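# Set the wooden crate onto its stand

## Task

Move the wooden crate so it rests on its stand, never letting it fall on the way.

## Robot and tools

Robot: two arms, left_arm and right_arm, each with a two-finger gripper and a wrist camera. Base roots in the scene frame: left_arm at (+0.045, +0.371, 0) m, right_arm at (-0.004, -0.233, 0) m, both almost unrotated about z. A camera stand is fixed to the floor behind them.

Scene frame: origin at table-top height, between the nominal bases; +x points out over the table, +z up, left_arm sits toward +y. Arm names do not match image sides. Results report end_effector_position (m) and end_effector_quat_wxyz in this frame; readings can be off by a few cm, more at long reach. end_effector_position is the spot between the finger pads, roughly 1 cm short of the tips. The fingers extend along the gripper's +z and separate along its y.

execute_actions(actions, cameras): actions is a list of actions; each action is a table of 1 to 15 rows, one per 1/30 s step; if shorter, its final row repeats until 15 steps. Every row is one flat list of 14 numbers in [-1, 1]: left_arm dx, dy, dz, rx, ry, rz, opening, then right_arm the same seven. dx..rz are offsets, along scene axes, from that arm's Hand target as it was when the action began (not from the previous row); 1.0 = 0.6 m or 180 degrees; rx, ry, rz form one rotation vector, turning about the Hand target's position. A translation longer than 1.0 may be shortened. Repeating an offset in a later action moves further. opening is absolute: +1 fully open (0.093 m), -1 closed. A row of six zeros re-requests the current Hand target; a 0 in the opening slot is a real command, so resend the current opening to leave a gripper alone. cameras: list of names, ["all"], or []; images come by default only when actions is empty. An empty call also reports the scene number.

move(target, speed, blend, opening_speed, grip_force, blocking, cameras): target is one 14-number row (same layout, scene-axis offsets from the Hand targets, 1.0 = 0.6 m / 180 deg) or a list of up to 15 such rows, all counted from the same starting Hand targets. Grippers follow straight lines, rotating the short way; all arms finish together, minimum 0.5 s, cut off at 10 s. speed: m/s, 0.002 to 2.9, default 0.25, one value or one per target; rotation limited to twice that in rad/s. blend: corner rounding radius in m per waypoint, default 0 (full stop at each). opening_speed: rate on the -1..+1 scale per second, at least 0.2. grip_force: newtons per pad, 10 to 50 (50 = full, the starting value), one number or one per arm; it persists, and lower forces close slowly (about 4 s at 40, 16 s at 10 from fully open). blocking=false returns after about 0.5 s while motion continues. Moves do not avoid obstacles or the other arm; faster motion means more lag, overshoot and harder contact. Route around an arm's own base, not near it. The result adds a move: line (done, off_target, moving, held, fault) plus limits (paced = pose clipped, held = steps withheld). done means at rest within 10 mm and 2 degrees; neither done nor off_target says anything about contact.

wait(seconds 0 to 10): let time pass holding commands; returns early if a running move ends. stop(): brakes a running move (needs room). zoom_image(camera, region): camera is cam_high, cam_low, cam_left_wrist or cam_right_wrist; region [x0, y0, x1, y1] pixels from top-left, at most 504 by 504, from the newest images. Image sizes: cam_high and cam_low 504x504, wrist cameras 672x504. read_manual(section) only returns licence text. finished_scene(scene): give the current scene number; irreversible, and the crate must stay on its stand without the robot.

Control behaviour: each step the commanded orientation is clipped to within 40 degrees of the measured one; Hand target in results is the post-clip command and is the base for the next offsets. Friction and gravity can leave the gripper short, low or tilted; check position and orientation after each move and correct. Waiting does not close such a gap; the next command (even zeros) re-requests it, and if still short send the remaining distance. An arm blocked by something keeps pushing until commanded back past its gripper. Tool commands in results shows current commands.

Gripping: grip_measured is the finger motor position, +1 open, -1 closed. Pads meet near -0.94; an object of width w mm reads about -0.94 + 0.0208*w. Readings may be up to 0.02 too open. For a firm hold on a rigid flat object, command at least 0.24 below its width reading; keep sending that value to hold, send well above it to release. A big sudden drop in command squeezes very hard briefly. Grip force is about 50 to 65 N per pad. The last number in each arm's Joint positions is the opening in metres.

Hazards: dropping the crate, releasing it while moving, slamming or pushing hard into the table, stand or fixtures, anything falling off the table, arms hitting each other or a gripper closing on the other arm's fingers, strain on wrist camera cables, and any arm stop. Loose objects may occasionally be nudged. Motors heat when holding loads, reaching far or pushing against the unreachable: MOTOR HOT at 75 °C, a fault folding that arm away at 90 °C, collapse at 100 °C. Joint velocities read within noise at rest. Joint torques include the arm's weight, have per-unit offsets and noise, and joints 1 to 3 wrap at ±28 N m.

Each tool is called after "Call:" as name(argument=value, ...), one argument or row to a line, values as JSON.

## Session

Call:
execute_actions(
  actions=[],
)

Scene clock: 0.00 s.
left_arm: end_effector_position=(+0.4389, +0.3554, +0.0844) grip_measured=+1.000 end_effector_quat_wxyz=(+0.545, +0.043, +0.838, +0.009) | right_arm: end_effector_position=(+0.3727, -0.2666, +0.0698) grip_measured=+1.000 end_effector_quat_wxyz=(+0.541, +0.058, +0.836, -0.073)
Joint positions: left_arm=[-0.031 1.542 0.422 0.702 -0.008 0.064 0.093] | right_arm=[-0.015 1.563 0.342 0.799 0.174 0.012 0.093]
Joint velocities: within noise
Joint torques (N m): no reading
Heat: left arm: 33 °C; right arm: 36 °C.
Hand target: left_arm +0.4409, +0.3554, +0.0885; +0.549, +0.043, +0.835, +0.009 | right_arm +0.3748, -0.2666, +0.0740; +0.546, +0.058, +0.832, -0.073
Tool commands: left_gripper/opening=+1.0 right_gripper/opening=+1.0

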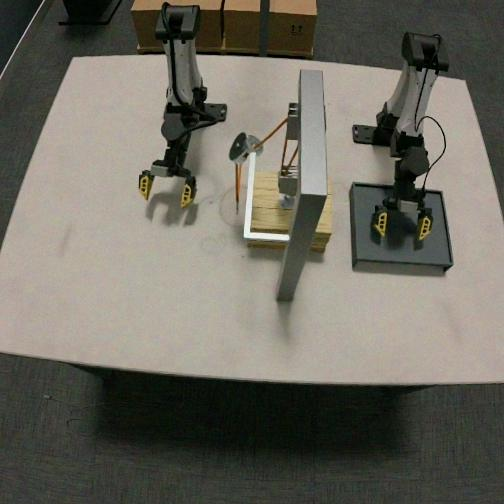

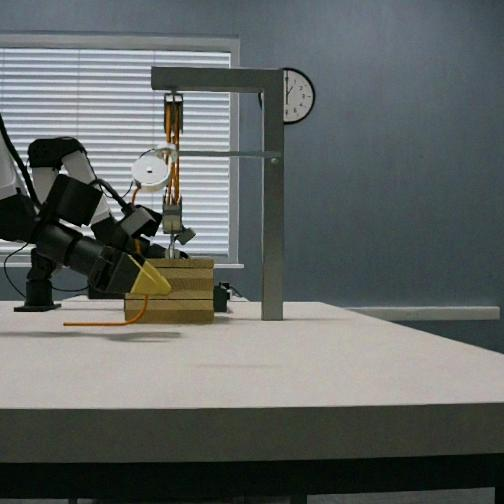

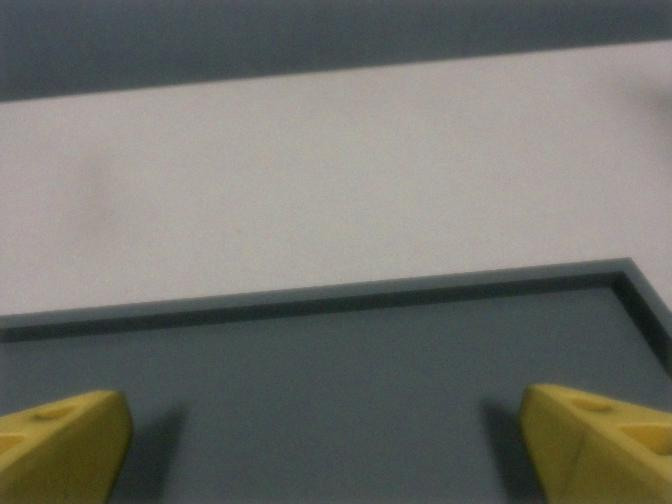

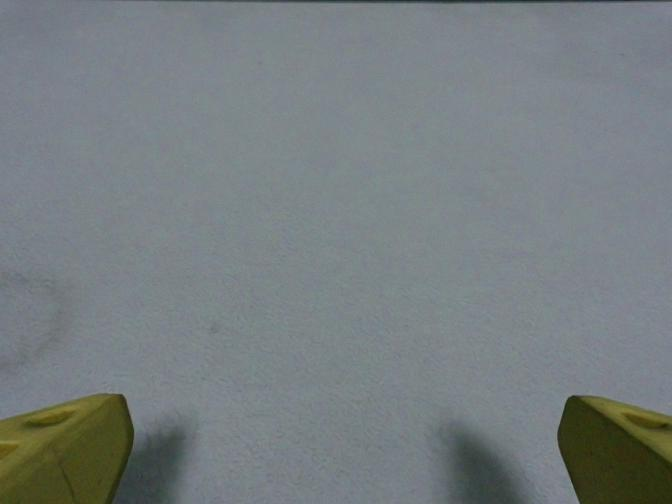

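Call:
move(
  target=[-0.368, -0.126, 0.452, -0.0159, 0.1203, 0.0233, 1, -0.291, 0.028, 0.427, 0.029, 0.1193, 0.0522, 1],
  speed=0.4,
  cameras=["all"],
)

Scene clock: 12.30 s.
left_arm: end_effector_position=(+0.2221, +0.2745, +0.3581) grip_measured=+1.000 end_effector_quat_wxyz=(+0.399, +0.022, +0.916, -0.035) | right_arm: end_effector_position=(+0.2027, -0.2506, +0.3253) grip_measured=+1.000 end_effector_quat_wxyz=(+0.378, +0.005, +0.926, -0.001)
Joint positions: left_arm=[-0.976 1.058 1.669 -1.575 -0.6 -0.747 0.093] | right_arm=[-0.192 0.913 1.447 -1.337 -0.128 -0.129 0.093]
Joint torques (N m): left_arm=[0.36 -1.63 5.18 1.3 -0.39 -0.11] | right_arm=[-0.81 0.35 7.73 1.78 -0.11 -0.07]
Heat: left arm: 33 °C; right arm: 38 °C.
Hand target: left_arm +0.2201, +0.2798, +0.3597; +0.383, +0.000, +0.924, +0.000 | right_arm +0.2002, -0.2499, +0.3302; +0.383, +0.000, +0.924, +0.000
Off the commanded pose: left_arm 0.006 m, 5 deg | right_arm 0.005 m, 1 deg.
joint sent to its limit (left arm) — joint 4 (wrist pitch), lower limit. The joint targets are off in orientation, not in position.
move: off_target (left_arm)

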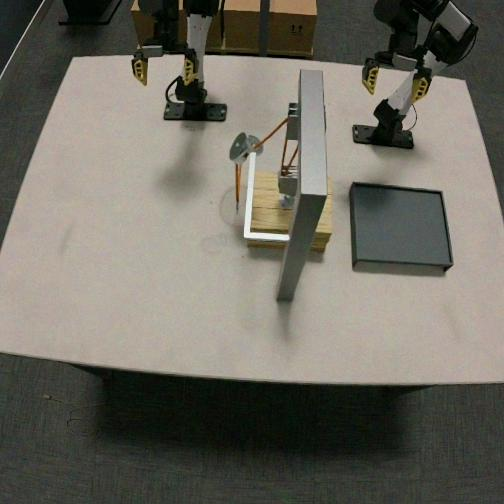

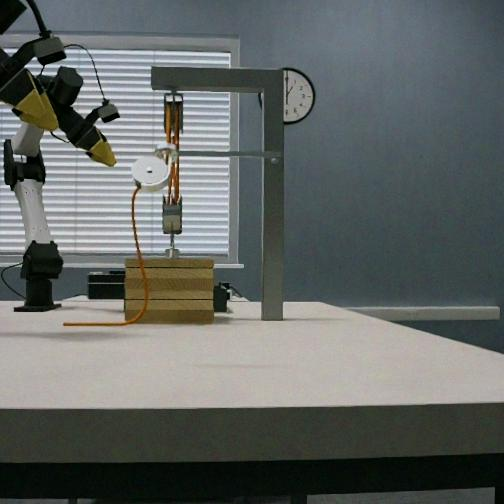

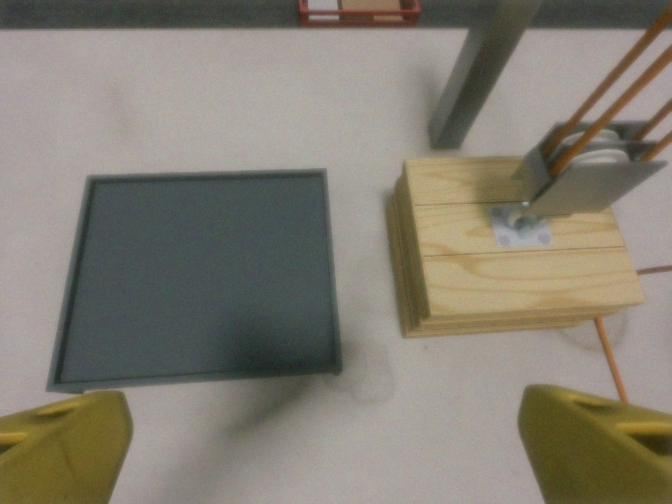

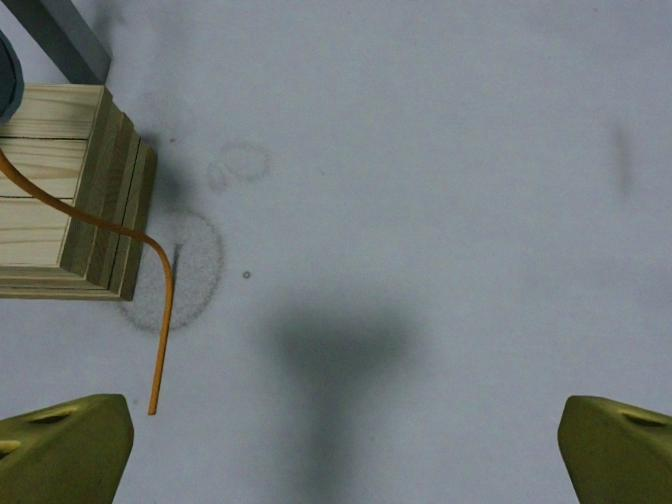

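Call:
zoom_image(
  camera="cam_low",
  region=[50, 80, 300, 330],
)

Call:
zoom_image(
  camera="cam_high",
  region=[200, 90, 380, 270],
)

Call:
zoom_image(
  camera="cam_right_wrist",
  region=[0, 0, 300, 300],
)

Scaled by 2.016.

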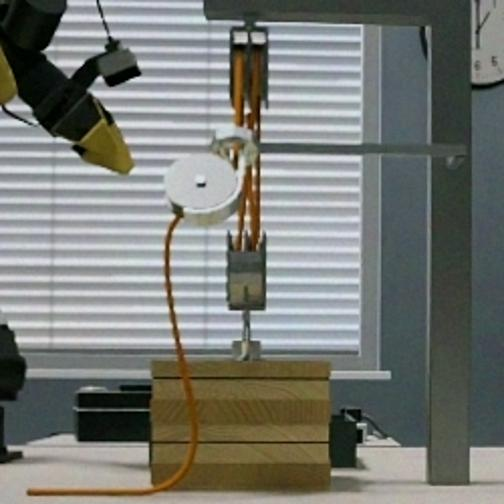

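Scaled by 2.800.

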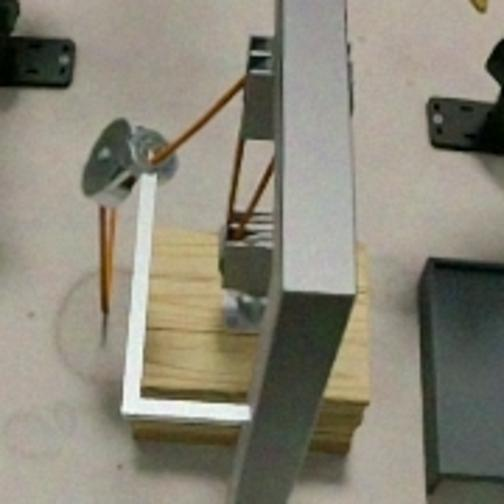

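Scaled by 1.680.

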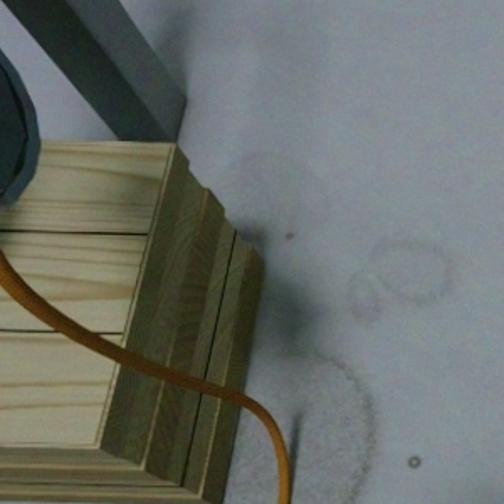

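Call:
move(
  target=[0.317, 0.583, -0.267, 0, -0.0833, 0, 1, 0.135, 0.213, -0.287, 0.109, -0.2336, 0.2631, 1],
  speed=0.4,
  cameras=["cam_right_wrist", "cam_low", "cam_high"],
)

Scene clock: 79.53 s.
left_arm: end_effector_position=(+0.4038, +0.6235, +0.1935) grip_measured=+1.000 end_effector_quat_wxyz=(+0.492, -0.010, +0.870, -0.006) | right_arm: end_effector_position=(+0.2849, -0.1256, +0.1613) grip_measured=+1.000 end_effector_quat_wxyz=(+0.645, -0.297, +0.641, +0.290)
Joint positions: left_arm=[0.878 1.607 1.181 -0.323 0.712 0.521 0.093] | right_arm=[-0.115 1.375 0.139 1.239 -0.969 -0.008 0.093]
Joint torques (N m): left_arm=[-0.01 -6.49 9.7 1.76 0.42 0.11] | right_arm=[1.05 -1.59 4.37 2.12 0.06 0.03]
Heat: left arm: 33 °C; right arm: 41 °C.
Hand target: left_arm +0.4103, +0.6296, +0.1996; +0.500, +0.000, +0.866, +0.000 | right_arm +0.2812, -0.1221, +0.1580; +0.641, -0.299, +0.641, +0.299
Off the commanded pose: left_arm 0.011 m, 2 deg | right_arm 0.006 m, 1 deg.
move: off_target (left_arm)
Images, in order (width x height): cam_high 504x504, cam_low 504x504, cam_right_wrist 672x504.

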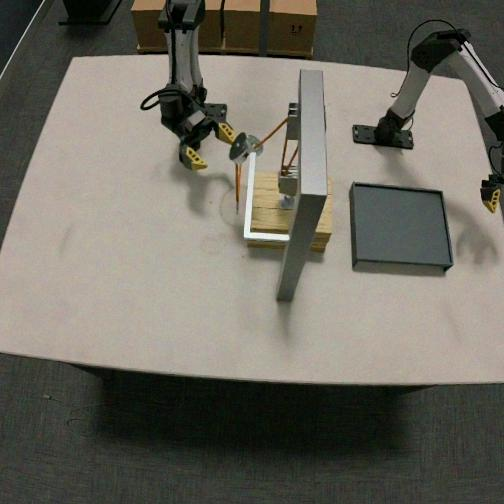

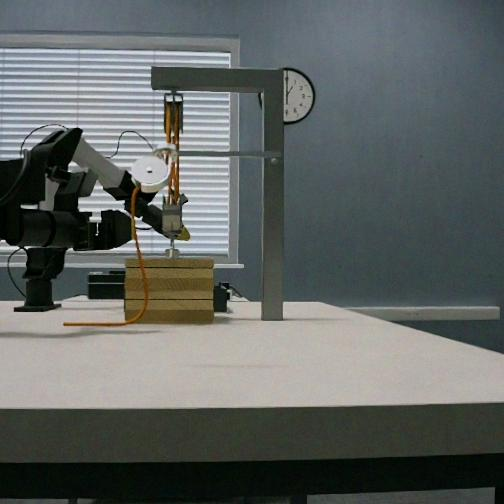

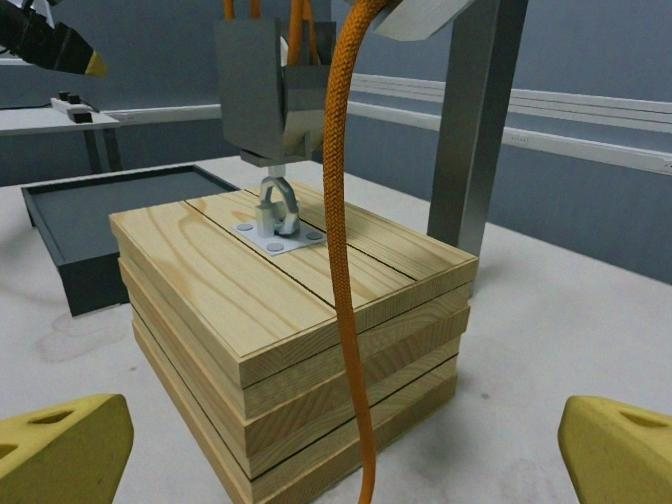

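Call:
move(
  target=[
    [0, 0, -0.258, 0, 0, 0, 1, 0.106, 0.127, -0.005, 0, 0, 0, 1],
    [0, 0, -0.258, 0, 0, 0, 1, 0.106, 0.127, -0.005, 0, 0, 0, -1],
  ],
  speed=0.2,
  opening_speed=1.5,
  cameras=["cam_right_wrist", "cam_low", "cam_left_wrist"],
)

Scene clock: 97.00 s.
left_arm: end_effector_position=(+0.4118, +0.6323, +0.0531) grip_measured=+1.000 end_effector_quat_wxyz=(+0.503, +0.002, +0.864, +0.007) | right_arm: end_effector_position=(+0.3388, -0.0483, +0.1501) grip_measured=-0.973 end_effector_quat_wxyz=(+0.633, -0.301, +0.647, +0.300)
Joint positions: left_arm=[0.878 1.904 0.879 0.312 0.715 0.533 0.093] | right_arm=[0.226 1.671 0.362 1.286 -0.651 -0.007 0]
Joint torques (N m): left_arm=[-0.01 -8.25 4.81 1.79 0.37 0] | right_arm=[0.9 -3.62 7.3 2.3 0.19 0.06]
Heat: left arm: 35 °C; right arm: 40 °C.
Hand target: left_arm +0.4102, +0.6296, +0.0447; +0.500, +0.000, +0.866, +0.000 | right_arm +0.3447, -0.0459, +0.1549; +0.641, -0.299, +0.641, +0.299
Off the commanded pose: left_arm 0.009 m, 1 deg | right_arm 0.008 m, 1 deg.
move: done
Images, in order (width x height): cam_low 504x504, cam_left_wrist 672x504, cam_right_wrist 672x504.

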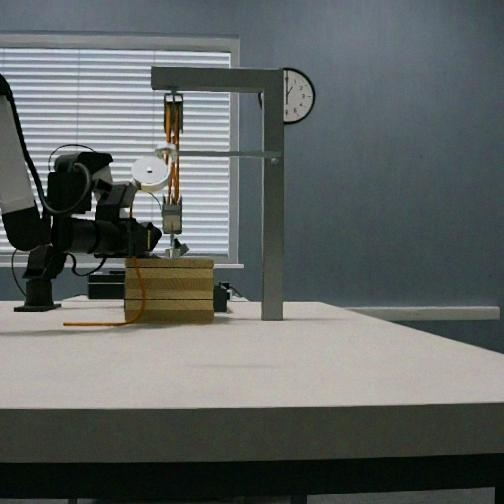

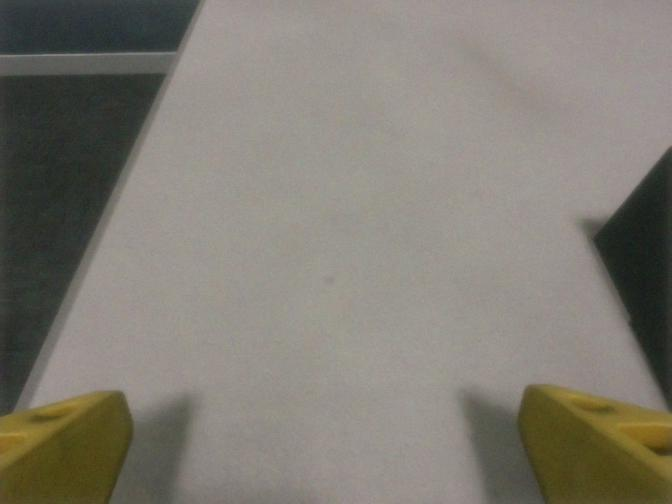

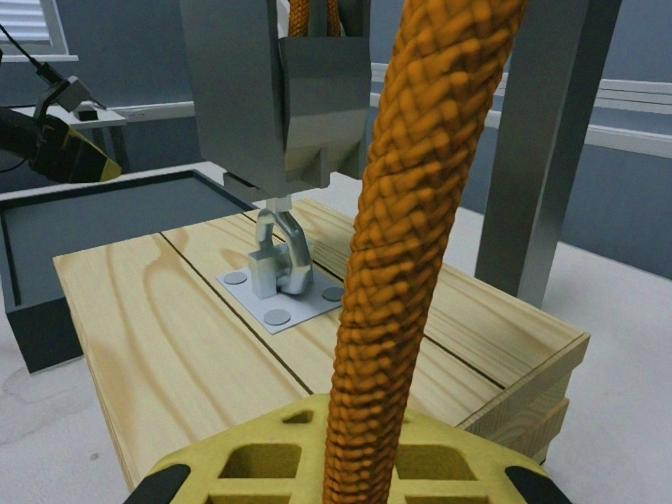

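Call:
move(
  target=[
    [0, -0.05, 0, 0, 0, 0, 1, -0.106, -0.1135, 0.0135, 0, 0, 0, -1],
    [0, -0.108, 0, 0, 0, 0, 1, -0.158, -0.257, -0.008, 0, 0, 0, -1],
  ],
  speed=0.12,
  blend=0.03,
  cameras=["cam_right_wrist", "cam_low", "cam_left_wrist"],
)

Scene clock: 111.07 s.
left_arm: end_effector_position=(+0.4077, +0.5812, +0.0365) grip_measured=+1.000 end_effector_quat_wxyz=(+0.491, -0.009, +0.871, +0.021) | right_arm: end_effector_position=(+0.2668, -0.1839, +0.1742) grip_measured=-0.973 end_effector_quat_wxyz=(+0.658, -0.323, +0.617, +0.287)
Joint positions: left_arm=[0.759 1.824 0.671 0.487 0.579 0.439 0.093] | right_arm=[-0.464 1.424 0.155 1.41 -1.354 0.067 0]
Joint torques (N m): left_arm=[-1.83 -11.67 3.75 1.71 0.59 -0.25] | right_arm=[-8.75 0.18 -0.95 1.5 -0.52 -0.21]
Heat: left arm: 37 °C; right arm: 40 °C.
Hand target: left_arm +0.4102, +0.5648, +0.0448; +0.500, +0.000, +0.866, +0.000 | right_arm +0.2499, -0.2000, +0.1501; +0.641, -0.299, +0.641, +0.299
Off the commanded pose: left_arm 0.019 m, 3 deg | right_arm 0.034 m, 5 deg.
move: off_target (left_arm, right_arm)
Images, in order (width x height): cam_low 504x504, cam_left_wrist 672x504, cam_right_wrist 672x504.

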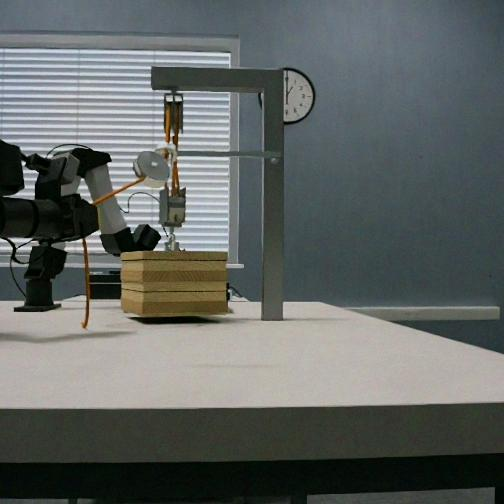

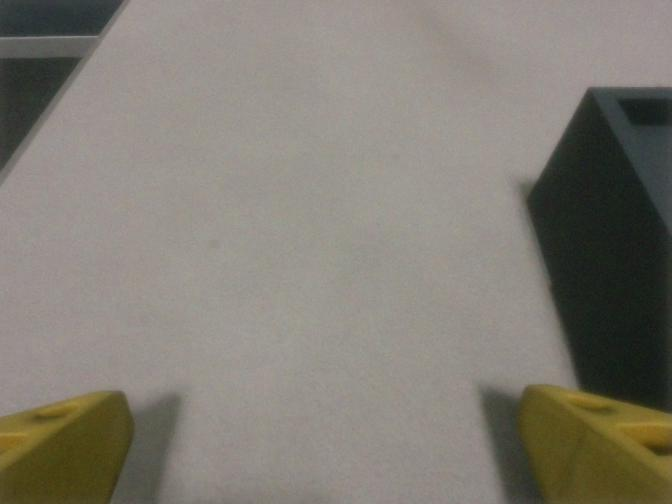

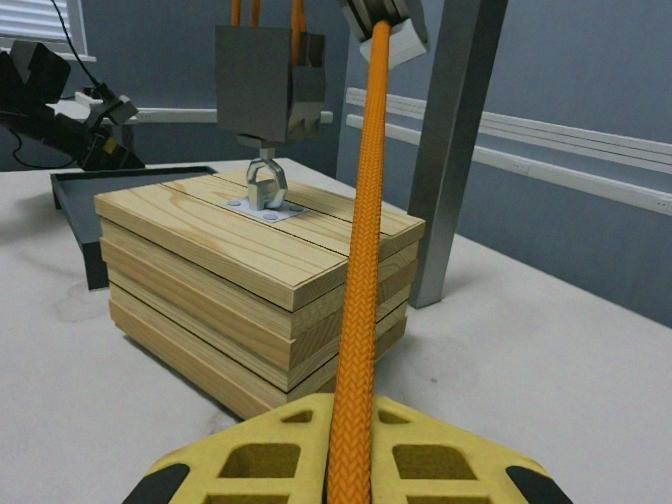

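Call:
move(
  target=[
    [0, 0, 0, 0, 0, 0, 1, -0.05, -0.208, -0.05, -0.1695, 0.1847, -0.079, -1],
    [0, 0, 0, 0, 0, 0, 1, -0.165, -0.488, -0.08, -0.1695, 0.1847, -0.079, -1],
  ],
  speed=0.14,
  blend=0.03,
  cameras=["all"],
)

Scene clock: 125.17 s.
left_arm: end_effector_position=(+0.4077, +0.5812, +0.0365) grip_measured=+1.000 end_effector_quat_wxyz=(+0.491, -0.009, +0.871, +0.021) | right_arm: end_effector_position=(+0.1810, -0.4413, +0.1043) grip_measured=-0.973 end_effector_quat_wxyz=(+0.703, -0.107, +0.700, -0.063)
Joint positions: left_arm=[0.759 1.824 0.671 0.487 0.579 0.439 0.093] | right_arm=[-1.495 1.862 0.258 1.403 -1.556 -0.442 0]
Joint torques (N m): left_arm=[-1.87 -11.71 3.74 1.72 0.58 -0.25] | right_arm=[-12.26 -0.91 12.07 1.13 -0.11 0.09]
Heat: left arm: 39 °C; right arm: 39 °C.
Hand target: left_arm +0.4102, +0.5648, +0.0448; +0.500, +0.000, +0.866, +0.000 | right_arm +0.1510, -0.4928, +0.1022; +0.457, -0.241, +0.853, +0.073
Off the commanded pose: left_arm 0.019 m, 3 deg | right_arm 0.060 m, 53 deg; orientation clipped.
joint read past its limit (right arm) — joint 5 (wrist yaw), lower limit.
joint sent to its limit (right arm) — joint 5 (wrist yaw), lower limit. The joint targets are off in position and orientation.
move: off_target (left_arm, right_arm); limits=paced

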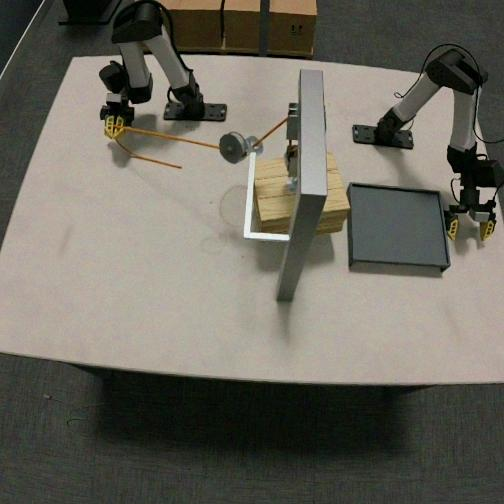

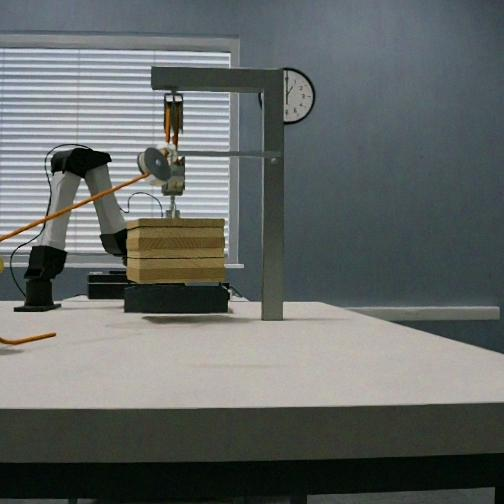

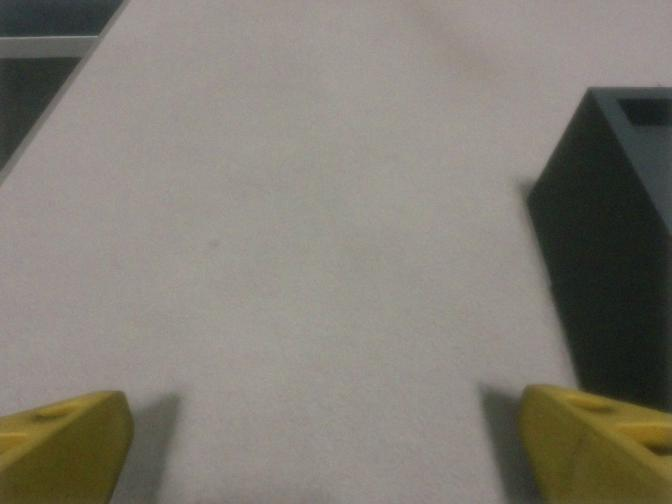

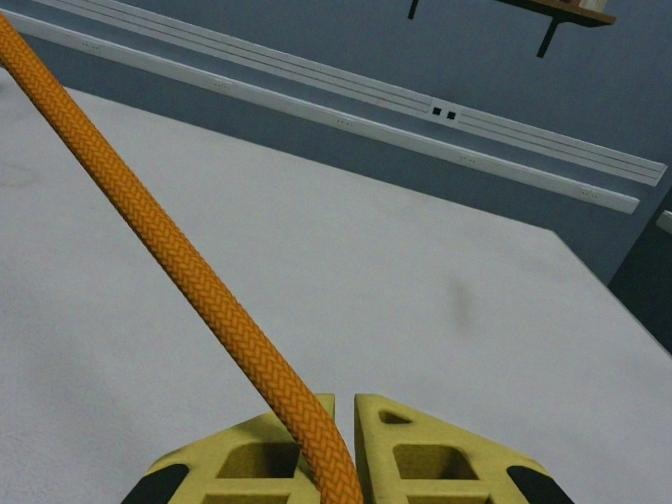

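Call:
zoom_image(
  camera="cam_low",
  region=[90, 170, 270, 350],
)

Call:
zoom_image(
  camera="cam_high",
  region=[220, 110, 470, 290],
)

Scaled by 2.800.

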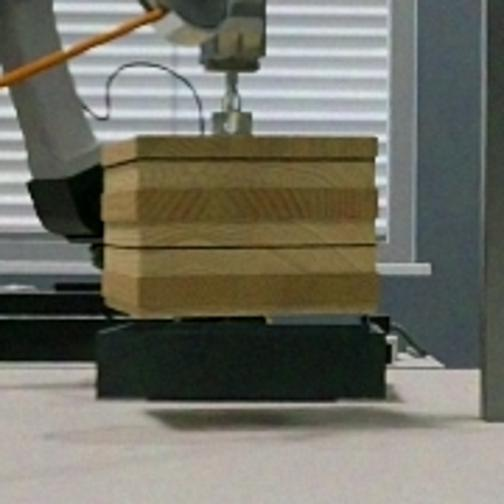

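Scaled by 2.016.

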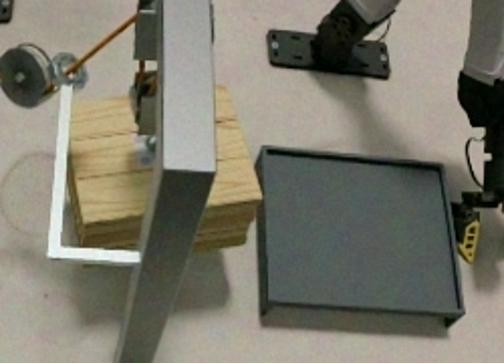

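Call:
move(
  target=[-0.0587, -0.3497, 0, 0, 0, 0.0667, 1, 0, 0, 0, 0, 0, 0, -1],
  speed=0.12,
  cameras=["cam_high", "cam_low", "cam_left_wrist"],
)

Scene clock: 177.13 s.
left_arm: end_effector_position=(+0.3715, +0.3609, +0.0366) grip_measured=+1.000 end_effector_quat_wxyz=(+0.487, -0.090, +0.866, +0.065) | right_arm: end_effector_position=(+0.1810, -0.4413, +0.1043) grip_measured=-0.973 end_effector_quat_wxyz=(+0.703, -0.108, +0.700, -0.063)
Joint positions: left_arm=[-0.219 1.464 0.236 0.633 -0.396 -0.227 0.093] | right_arm=[-1.495 1.862 0.258 1.403 -1.556 -0.442 0]
Joint torques (N m): left_arm=[-0.92 -6.84 5.61 1.86 -0.06 -0.14] | right_arm=[-11.97 -1.13 12.22 1.14 0 0.11]
Heat: left arm: 43 °C; right arm: 48 °C.
Hand target: left_arm +0.3751, +0.3550, +0.0449; +0.497, -0.091, +0.861, +0.052 | right_arm +0.1510, -0.4928, +0.1022; +0.457, -0.241, +0.853, +0.073
Off the commanded pose: left_arm 0.011 m, 2 deg | right_arm 0.060 m, 40 deg; orientation clipped.
joint read past its limit (right arm) — joint 5 (wrist yaw), lower limit.
joint sent to its limit (right arm) — joint 5 (wrist yaw), lower limit. The joint targets are off in position and orientation.
move: off_target (left_arm, right_arm); limits=paced
Images, in order (width x height): cam_high 504x504, cam_low 504x504, cam_left_wrist 672x504.

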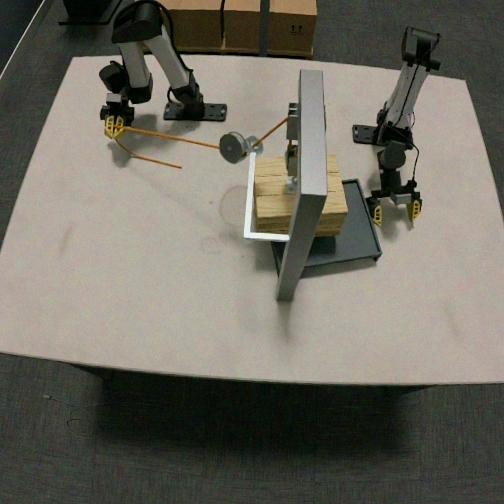

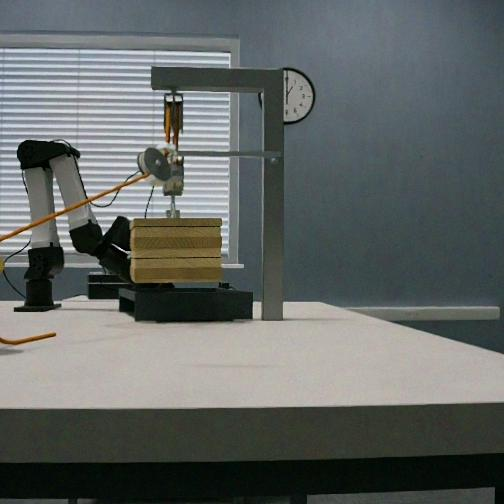

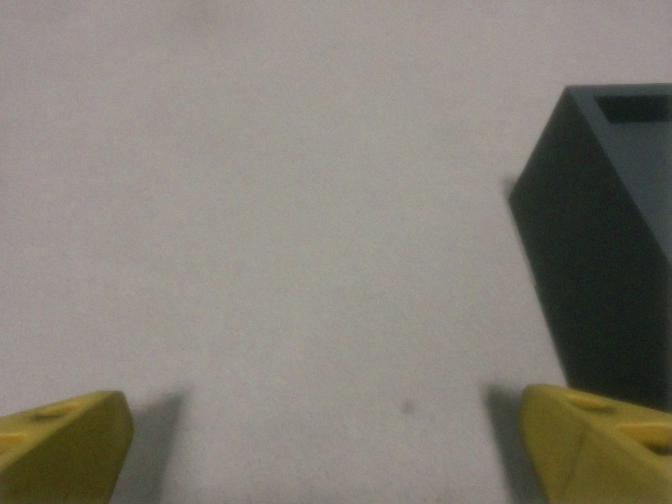

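Call:
zoom_image(
  camera="cam_low",
  region=[90, 170, 270, 350],
)

Call:
zoom_image(
  camera="cam_high",
  region=[220, 110, 470, 290],
)

Scaled by 2.800.

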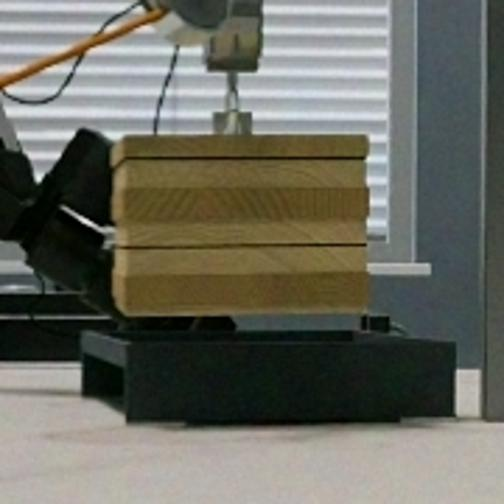

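Scaled by 2.016.

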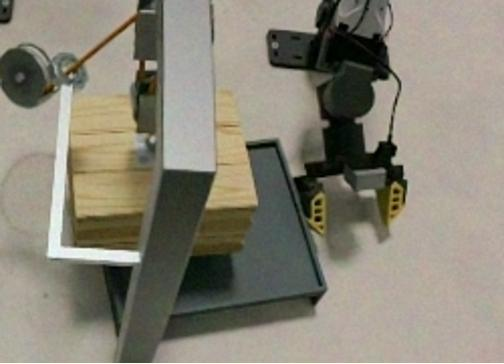

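Call:
wait(
  seconds=0.1,
  cameras=["cam_high", "cam_low"],
)

Call:
zoom_image(
  camera="cam_low",
  region=[90, 170, 270, 350],
)

Scene clock: 182.97 s.
left_arm: end_effector_position=(+0.3715, +0.3609, +0.0366) grip_measured=+1.000 end_effector_quat_wxyz=(+0.487, -0.091, +0.866, +0.065) | right_arm: end_effector_position=(+0.1810, -0.4413, +0.1043) grip_measured=-0.973 end_effector_quat_wxyz=(+0.703, -0.108, +0.700, -0.063)
Joint positions: left_arm=[-0.219 1.464 0.236 0.633 -0.396 -0.227 0.093] | right_arm=[-1.495 1.862 0.258 1.403 -1.556 -0.442 0]
Joint torques (N m): left_arm=[-0.9 -6.82 5.64 1.87 -0.05 -0.12] | right_arm=[-11.93 -1.05 12.16 1.1 -0.05 0.03]
Heat: left arm: 42 °C; right arm: 48 °C.
Hand target: left_arm +0.3751, +0.3550, +0.0449; +0.497, -0.091, +0.861, +0.052 | right_arm +0.1510, -0.4928, +0.1022; +0.457, -0.241, +0.853, +0.073
Tool commands: left_gripper/opening=+1.0 right_gripper/opening=-1.0
Off the commanded pose: left_arm 0.011 m, 2 deg | right_arm 0.060 m, 40 deg; orientation clipped.
joint read past its limit (right arm) — joint 5 (wrist yaw), lower limit.
wait: 0.10 s; at rest from the start
Images, in order (width x height): cam_high 504x504, cam_low 504x504.

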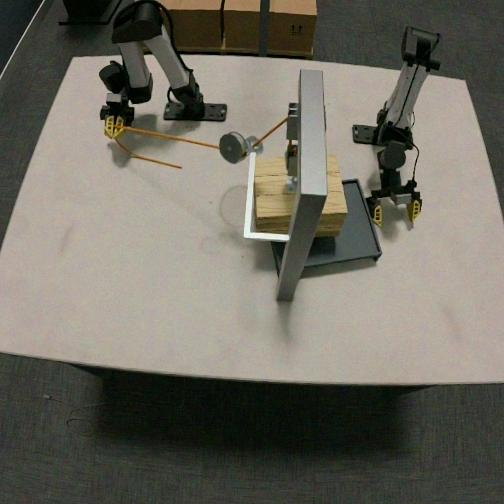

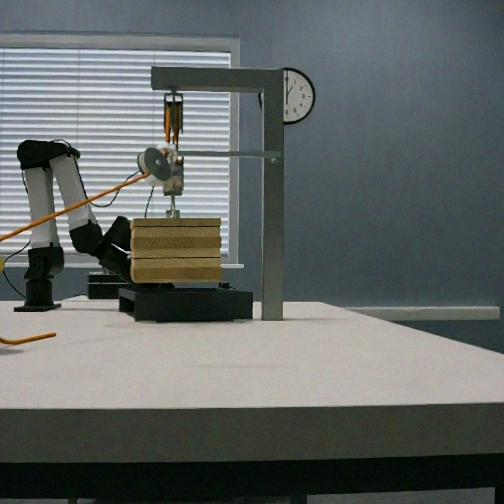

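Scaled by 2.800.

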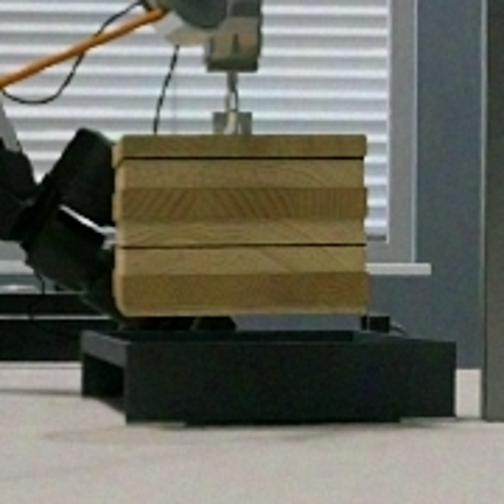

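Call:
move(
  target=[
    [0, 0.05, 0.133, 0, 0, 0, 0.5, 0, 0, 0, 0, 0, 0, -1],
    [-0.128, -0.142, 0.117, -0.0173, 0.0815, 0, 0, 0, 0, 0, 0, 0, 0, -1],
  ],
  speed=0.2,
  blend=0.02,
  cameras=["cam_low", "cam_left_wrist", "cam_high"],
)

Scene clock: 255.90 s.
left_arm: end_effector_position=(+0.2941, +0.2739, +0.1068) grip_measured=+0.002 end_effector_quat_wxyz=(+0.375, -0.092, +0.922, +0.043) | right_arm: end_effector_position=(+0.1810, -0.4413, +0.1043) grip_measured=-0.973 end_effector_quat_wxyz=(+0.703, -0.108, +0.700, -0.063)
Joint positions: left_arm=[-0.725 1.097 0.629 -0.588 -0.606 -0.772 0.045] | right_arm=[-1.495 1.862 0.258 1.403 -1.556 -0.442 0]
Joint torques (N m): left_arm=[-0.46 -2.15 9.37 1.17 -0.44 -0.12] | right_arm=[-12.18 -0.98 12.12 1.05 -0.04 0.07]
Heat: left arm: 38 °C; right arm: 51 °C.
Hand target: left_arm +0.2983, +0.2698, +0.1150; +0.381, -0.097, +0.919, +0.040 | right_arm +0.1510, -0.4928, +0.1022; +0.457, -0.241, +0.853, +0.073
Off the commanded pose: left_arm 0.010 m, 1 deg | right_arm 0.060 m, 40 deg.
joint read past its limit (right arm) — joint 5 (wrist yaw), lower limit.
joint sent to its limit (right arm) — joint 5 (wrist yaw), lower limit. The joint targets are off in position and orientation.
move: off_target (right_arm)
Images, in order (width x height): cam_high 504x504, cam_low 504x504, cam_left_wrist 672x504.

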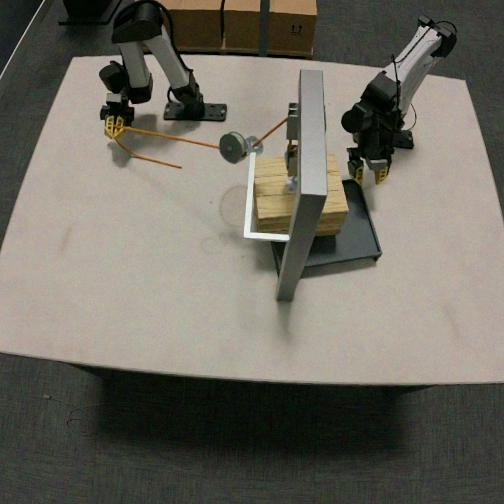

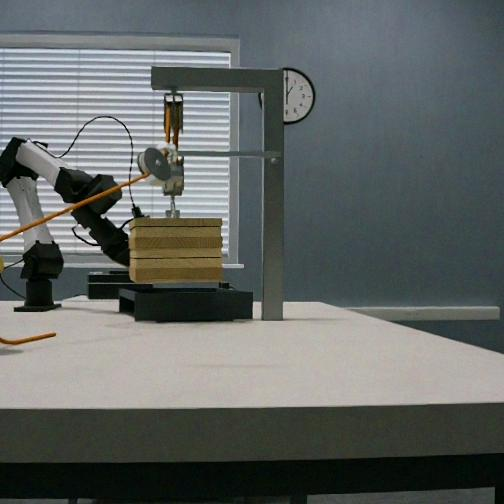

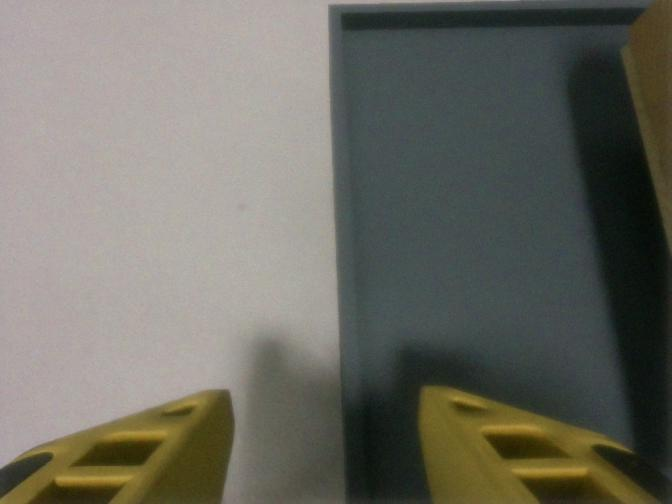

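Call:
zoom_image(
  camera="cam_left_wrist",
  region=[472, 0, 672, 250],
)

Scaled by 2.016.

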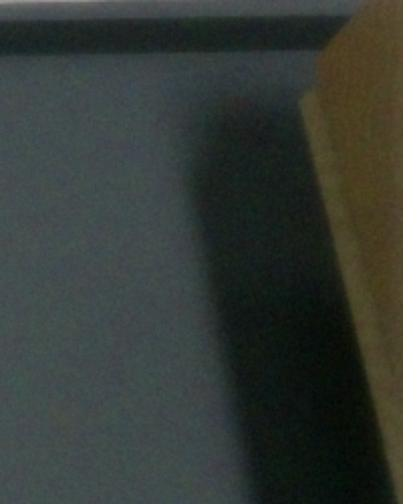

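Call:
move(
  target=[
    [0.0025, -0.0105, -0.075, 0, 0, 0.0056, 0, 0, 0, 0, 0, 0, 0, -1],
    [0.0025, -0.0105, -0.075, 0, 0, 0.0056, -1, 0, 0, 0, 0, 0, 0, -1],
  ],
  speed=0.12,
  opening_speed=1.2,
  cameras=["cam_left_wrist", "cam_low"],
)

Scene clock: 314.30 s.
left_arm: end_effector_position=(+0.3011, +0.2626, +0.0748) grip_measured=-0.972 end_effector_quat_wxyz=(+0.381, -0.104, +0.918, +0.039) | right_arm: end_effector_position=(+0.1810, -0.4413, +0.1043) grip_measured=-0.973 end_effector_quat_wxyz=(+0.703, -0.108, +0.700, -0.063)
Joint positions: left_arm=[-0.751 1.211 0.554 -0.405 -0.627 -0.819 0] | right_arm=[-1.495 1.862 0.258 1.403 -1.556 -0.442 0]
Joint torques (N m): left_arm=[-0.49 -2.86 5.52 1.37 -0.46 -0.11] | right_arm=[-12.34 -1.05 12.14 1.04 -0.07 0.04]
Heat: left arm: 40 °C; right arm: 52 °C.
Hand target: left_arm +0.2997, +0.2635, +0.0700; +0.380, -0.105, +0.918, +0.044 | right_arm +0.1510, -0.4928, +0.1022; +0.457, -0.241, +0.853, +0.073
Off the commanded pose: left_arm 0.005 m, 1 deg | right_arm 0.060 m, 40 deg.
joint read past its limit (right arm) — joint 5 (wrist yaw), lower limit.
joint sent to its limit (right arm) — joint 5 (wrist yaw), lower limit. The joint targets are off in position and orientation.
move: off_target (right_arm)
Images, in order (width x height): cam_low 504x504, cam_left_wrist 672x504.

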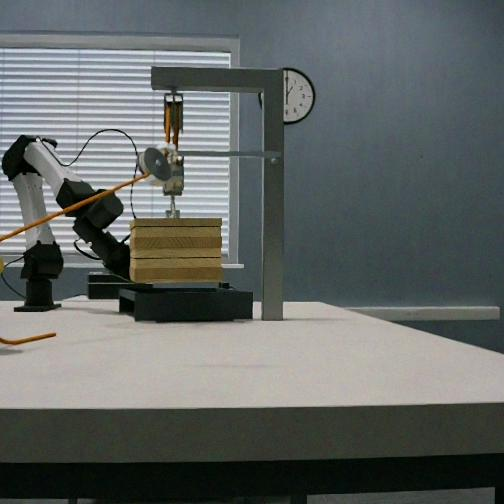

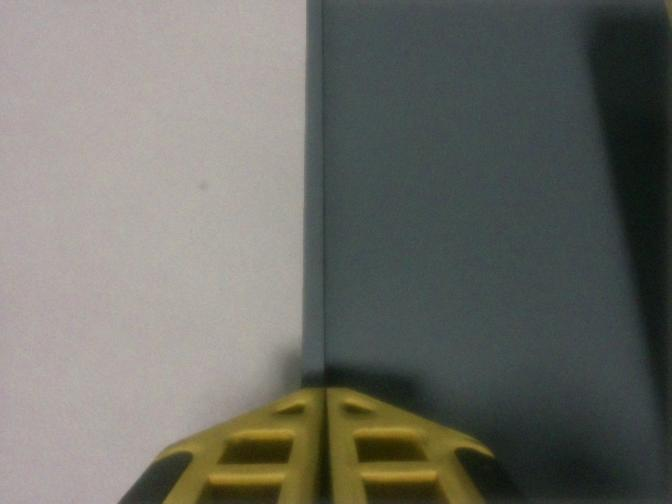

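Call:
move(
  target=[
    [-0.0011, 0.0048, 0, 0, 0, 0, -0.3, 0, 0, 0, 0, 0, 0, -1],
    [-0.0011, 0.0048, -0.025, 0, 0, 0, -0.3, 0, 0, 0, 0, 0, 0, -1],
    [-0.0011, 0.0048, -0.025, 0, 0, 0, -1, 0, 0, 0, 0, 0, 0, -1],
  ],
  speed=0.12,
  opening_speed=1.5,
  cameras=["cam_left_wrist", "cam_low"],
)

Scene clock: 321.70 s.
left_arm: end_effector_position=(+0.3002, +0.2652, +0.0609) grip_measured=-0.941 end_effector_quat_wxyz=(+0.384, -0.105, +0.916, +0.041) | right_arm: end_effector_position=(+0.1810, -0.4413, +0.1043) grip_measured=-0.973 end_effector_quat_wxyz=(+0.703, -0.108, +0.700, -0.063)
Joint positions: left_arm=[-0.749 1.234 0.502 -0.325 -0.634 -0.819 0] | right_arm=[-1.495 1.862 0.258 1.403 -1.556 -0.442 0]
Joint torques (N m): left_arm=[0.09 -2.73 5.35 1.4 -0.34 -0.01] | right_arm=[-12.33 -0.94 12.25 1.09 -0.02 0.05]
Heat: left arm: 40 °C; right arm: 53 °C.
Hand target: left_arm +0.2991, +0.2664, +0.0551; +0.380, -0.105, +0.918, +0.044 | right_arm +0.1510, -0.4928, +0.1022; +0.457, -0.241, +0.853, +0.073
Off the commanded pose: left_arm 0.006 m, 1 deg | right_arm 0.060 m, 40 deg.
joint read past its limit (right arm) — joint 5 (wrist yaw), lower limit.
joint sent to its limit (right arm) — joint 5 (wrist yaw), lower limit. The joint targets are off in position and orientation.
move: off_target (right_arm)
Images, in order (width x height): cam_low 504x504, cam_left_wrist 672x504.

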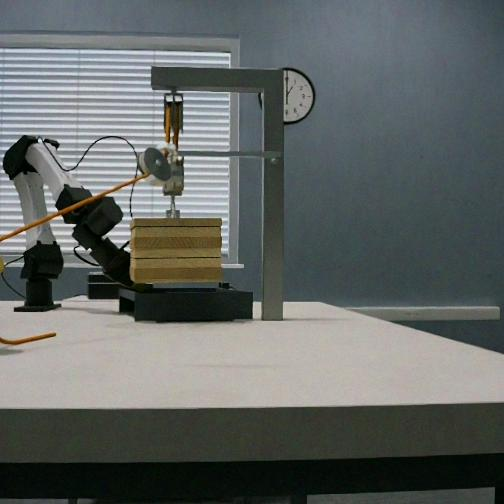

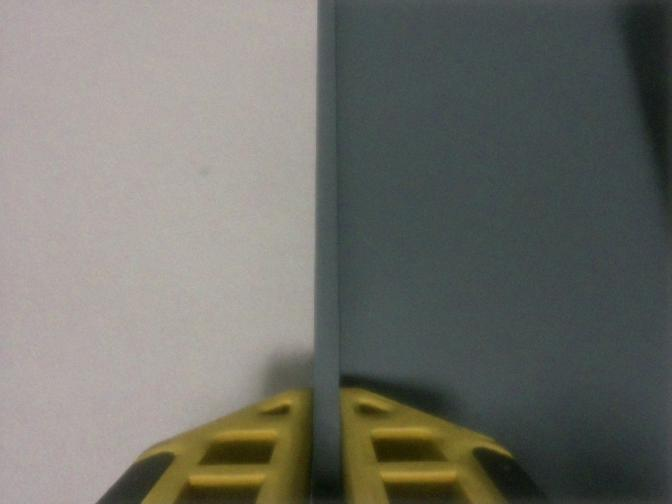

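Call:
move(
  target=[0.005, -0.1117, 0, 0, 0, -0.0278, -1, 0, 0, 0, 0, 0, 0, -1],
  speed=0.08,
  cameras=["cam_left_wrist", "cam_low", "cam_high"],
)

Call:
zoom_image(
  camera="cam_low",
  region=[90, 170, 270, 350],
)

Call:
zoom_image(
  camera="cam_high",
  region=[220, 110, 470, 290],
)

Scene clock: 335.23 s.
left_arm: end_effector_position=(+0.3016, +0.2289, +0.0603) grip_measured=-0.947 end_effector_quat_wxyz=(+0.400, -0.093, +0.909, +0.068) | right_arm: end_effector_position=(+0.1810, -0.4413, +0.1043) grip_measured=-0.973 end_effector_quat_wxyz=(+0.703, -0.108, +0.700, -0.063)
Joint positions: left_arm=[-0.897 1.417 0.622 -0.379 -0.756 -0.955 0] | right_arm=[-1.495 1.862 0.258 1.403 -1.556 -0.442 0]
Joint torques (N m): left_arm=[-2.28 -3.06 8.06 1.49 0.41 0.4] | right_arm=[-12.16 -0.8 12.07 1.02 -0.01 0.05]
Heat: left arm: 39 °C; right arm: 53 °C.
Hand target: left_arm +0.3021, +0.1994, +0.0551; +0.382, -0.065, +0.922, +0.027 | right_arm +0.1510, -0.4928, +0.1022; +0.457, -0.241, +0.853, +0.073
Off the commanded pose: left_arm 0.030 m, 6 deg | right_arm 0.060 m, 40 deg; orientation clipped.
joint read past its limit (right arm) — joint 5 (wrist yaw), lower limit.
joint sent to its limit (right arm) — joint 5 (wrist yaw), lower limit. The joint targets are off in position and orientation.
move: off_target (left_arm, right_arm); limits=paced
Images, in order (width x height): cam_high 504x504, cam_low 504x504, cam_left_wrist 672x504.

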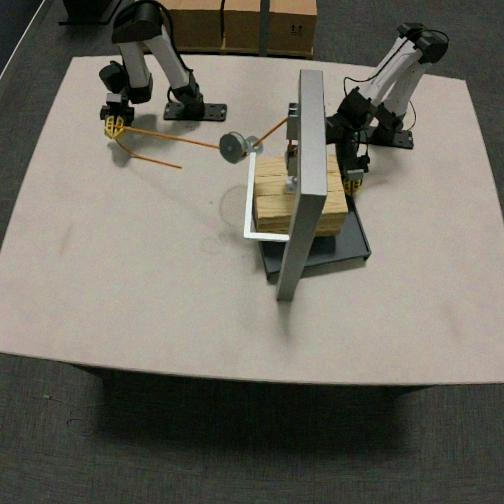

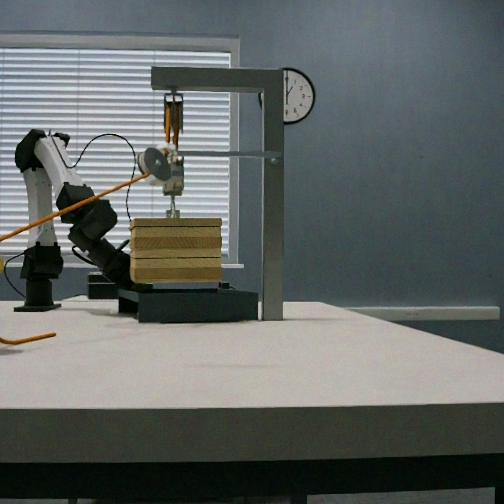

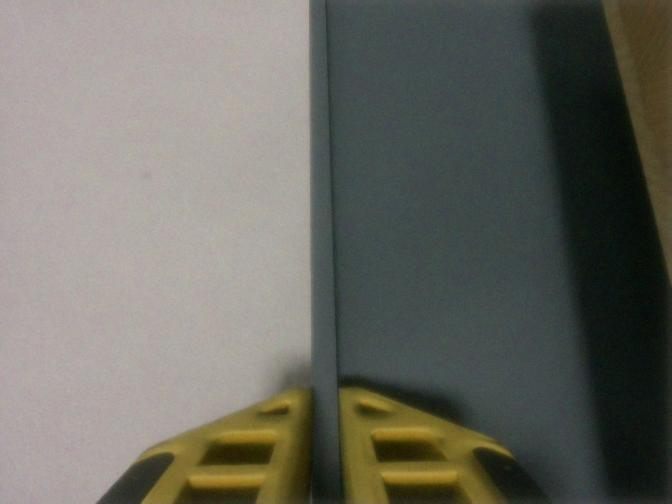

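Scaled by 2.800.

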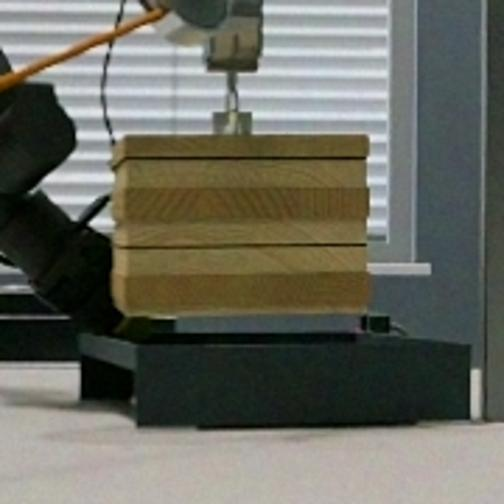

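Scaled by 2.016.

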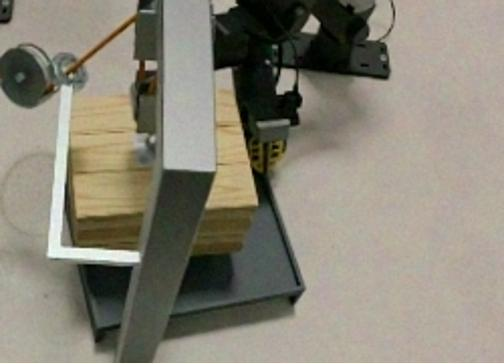

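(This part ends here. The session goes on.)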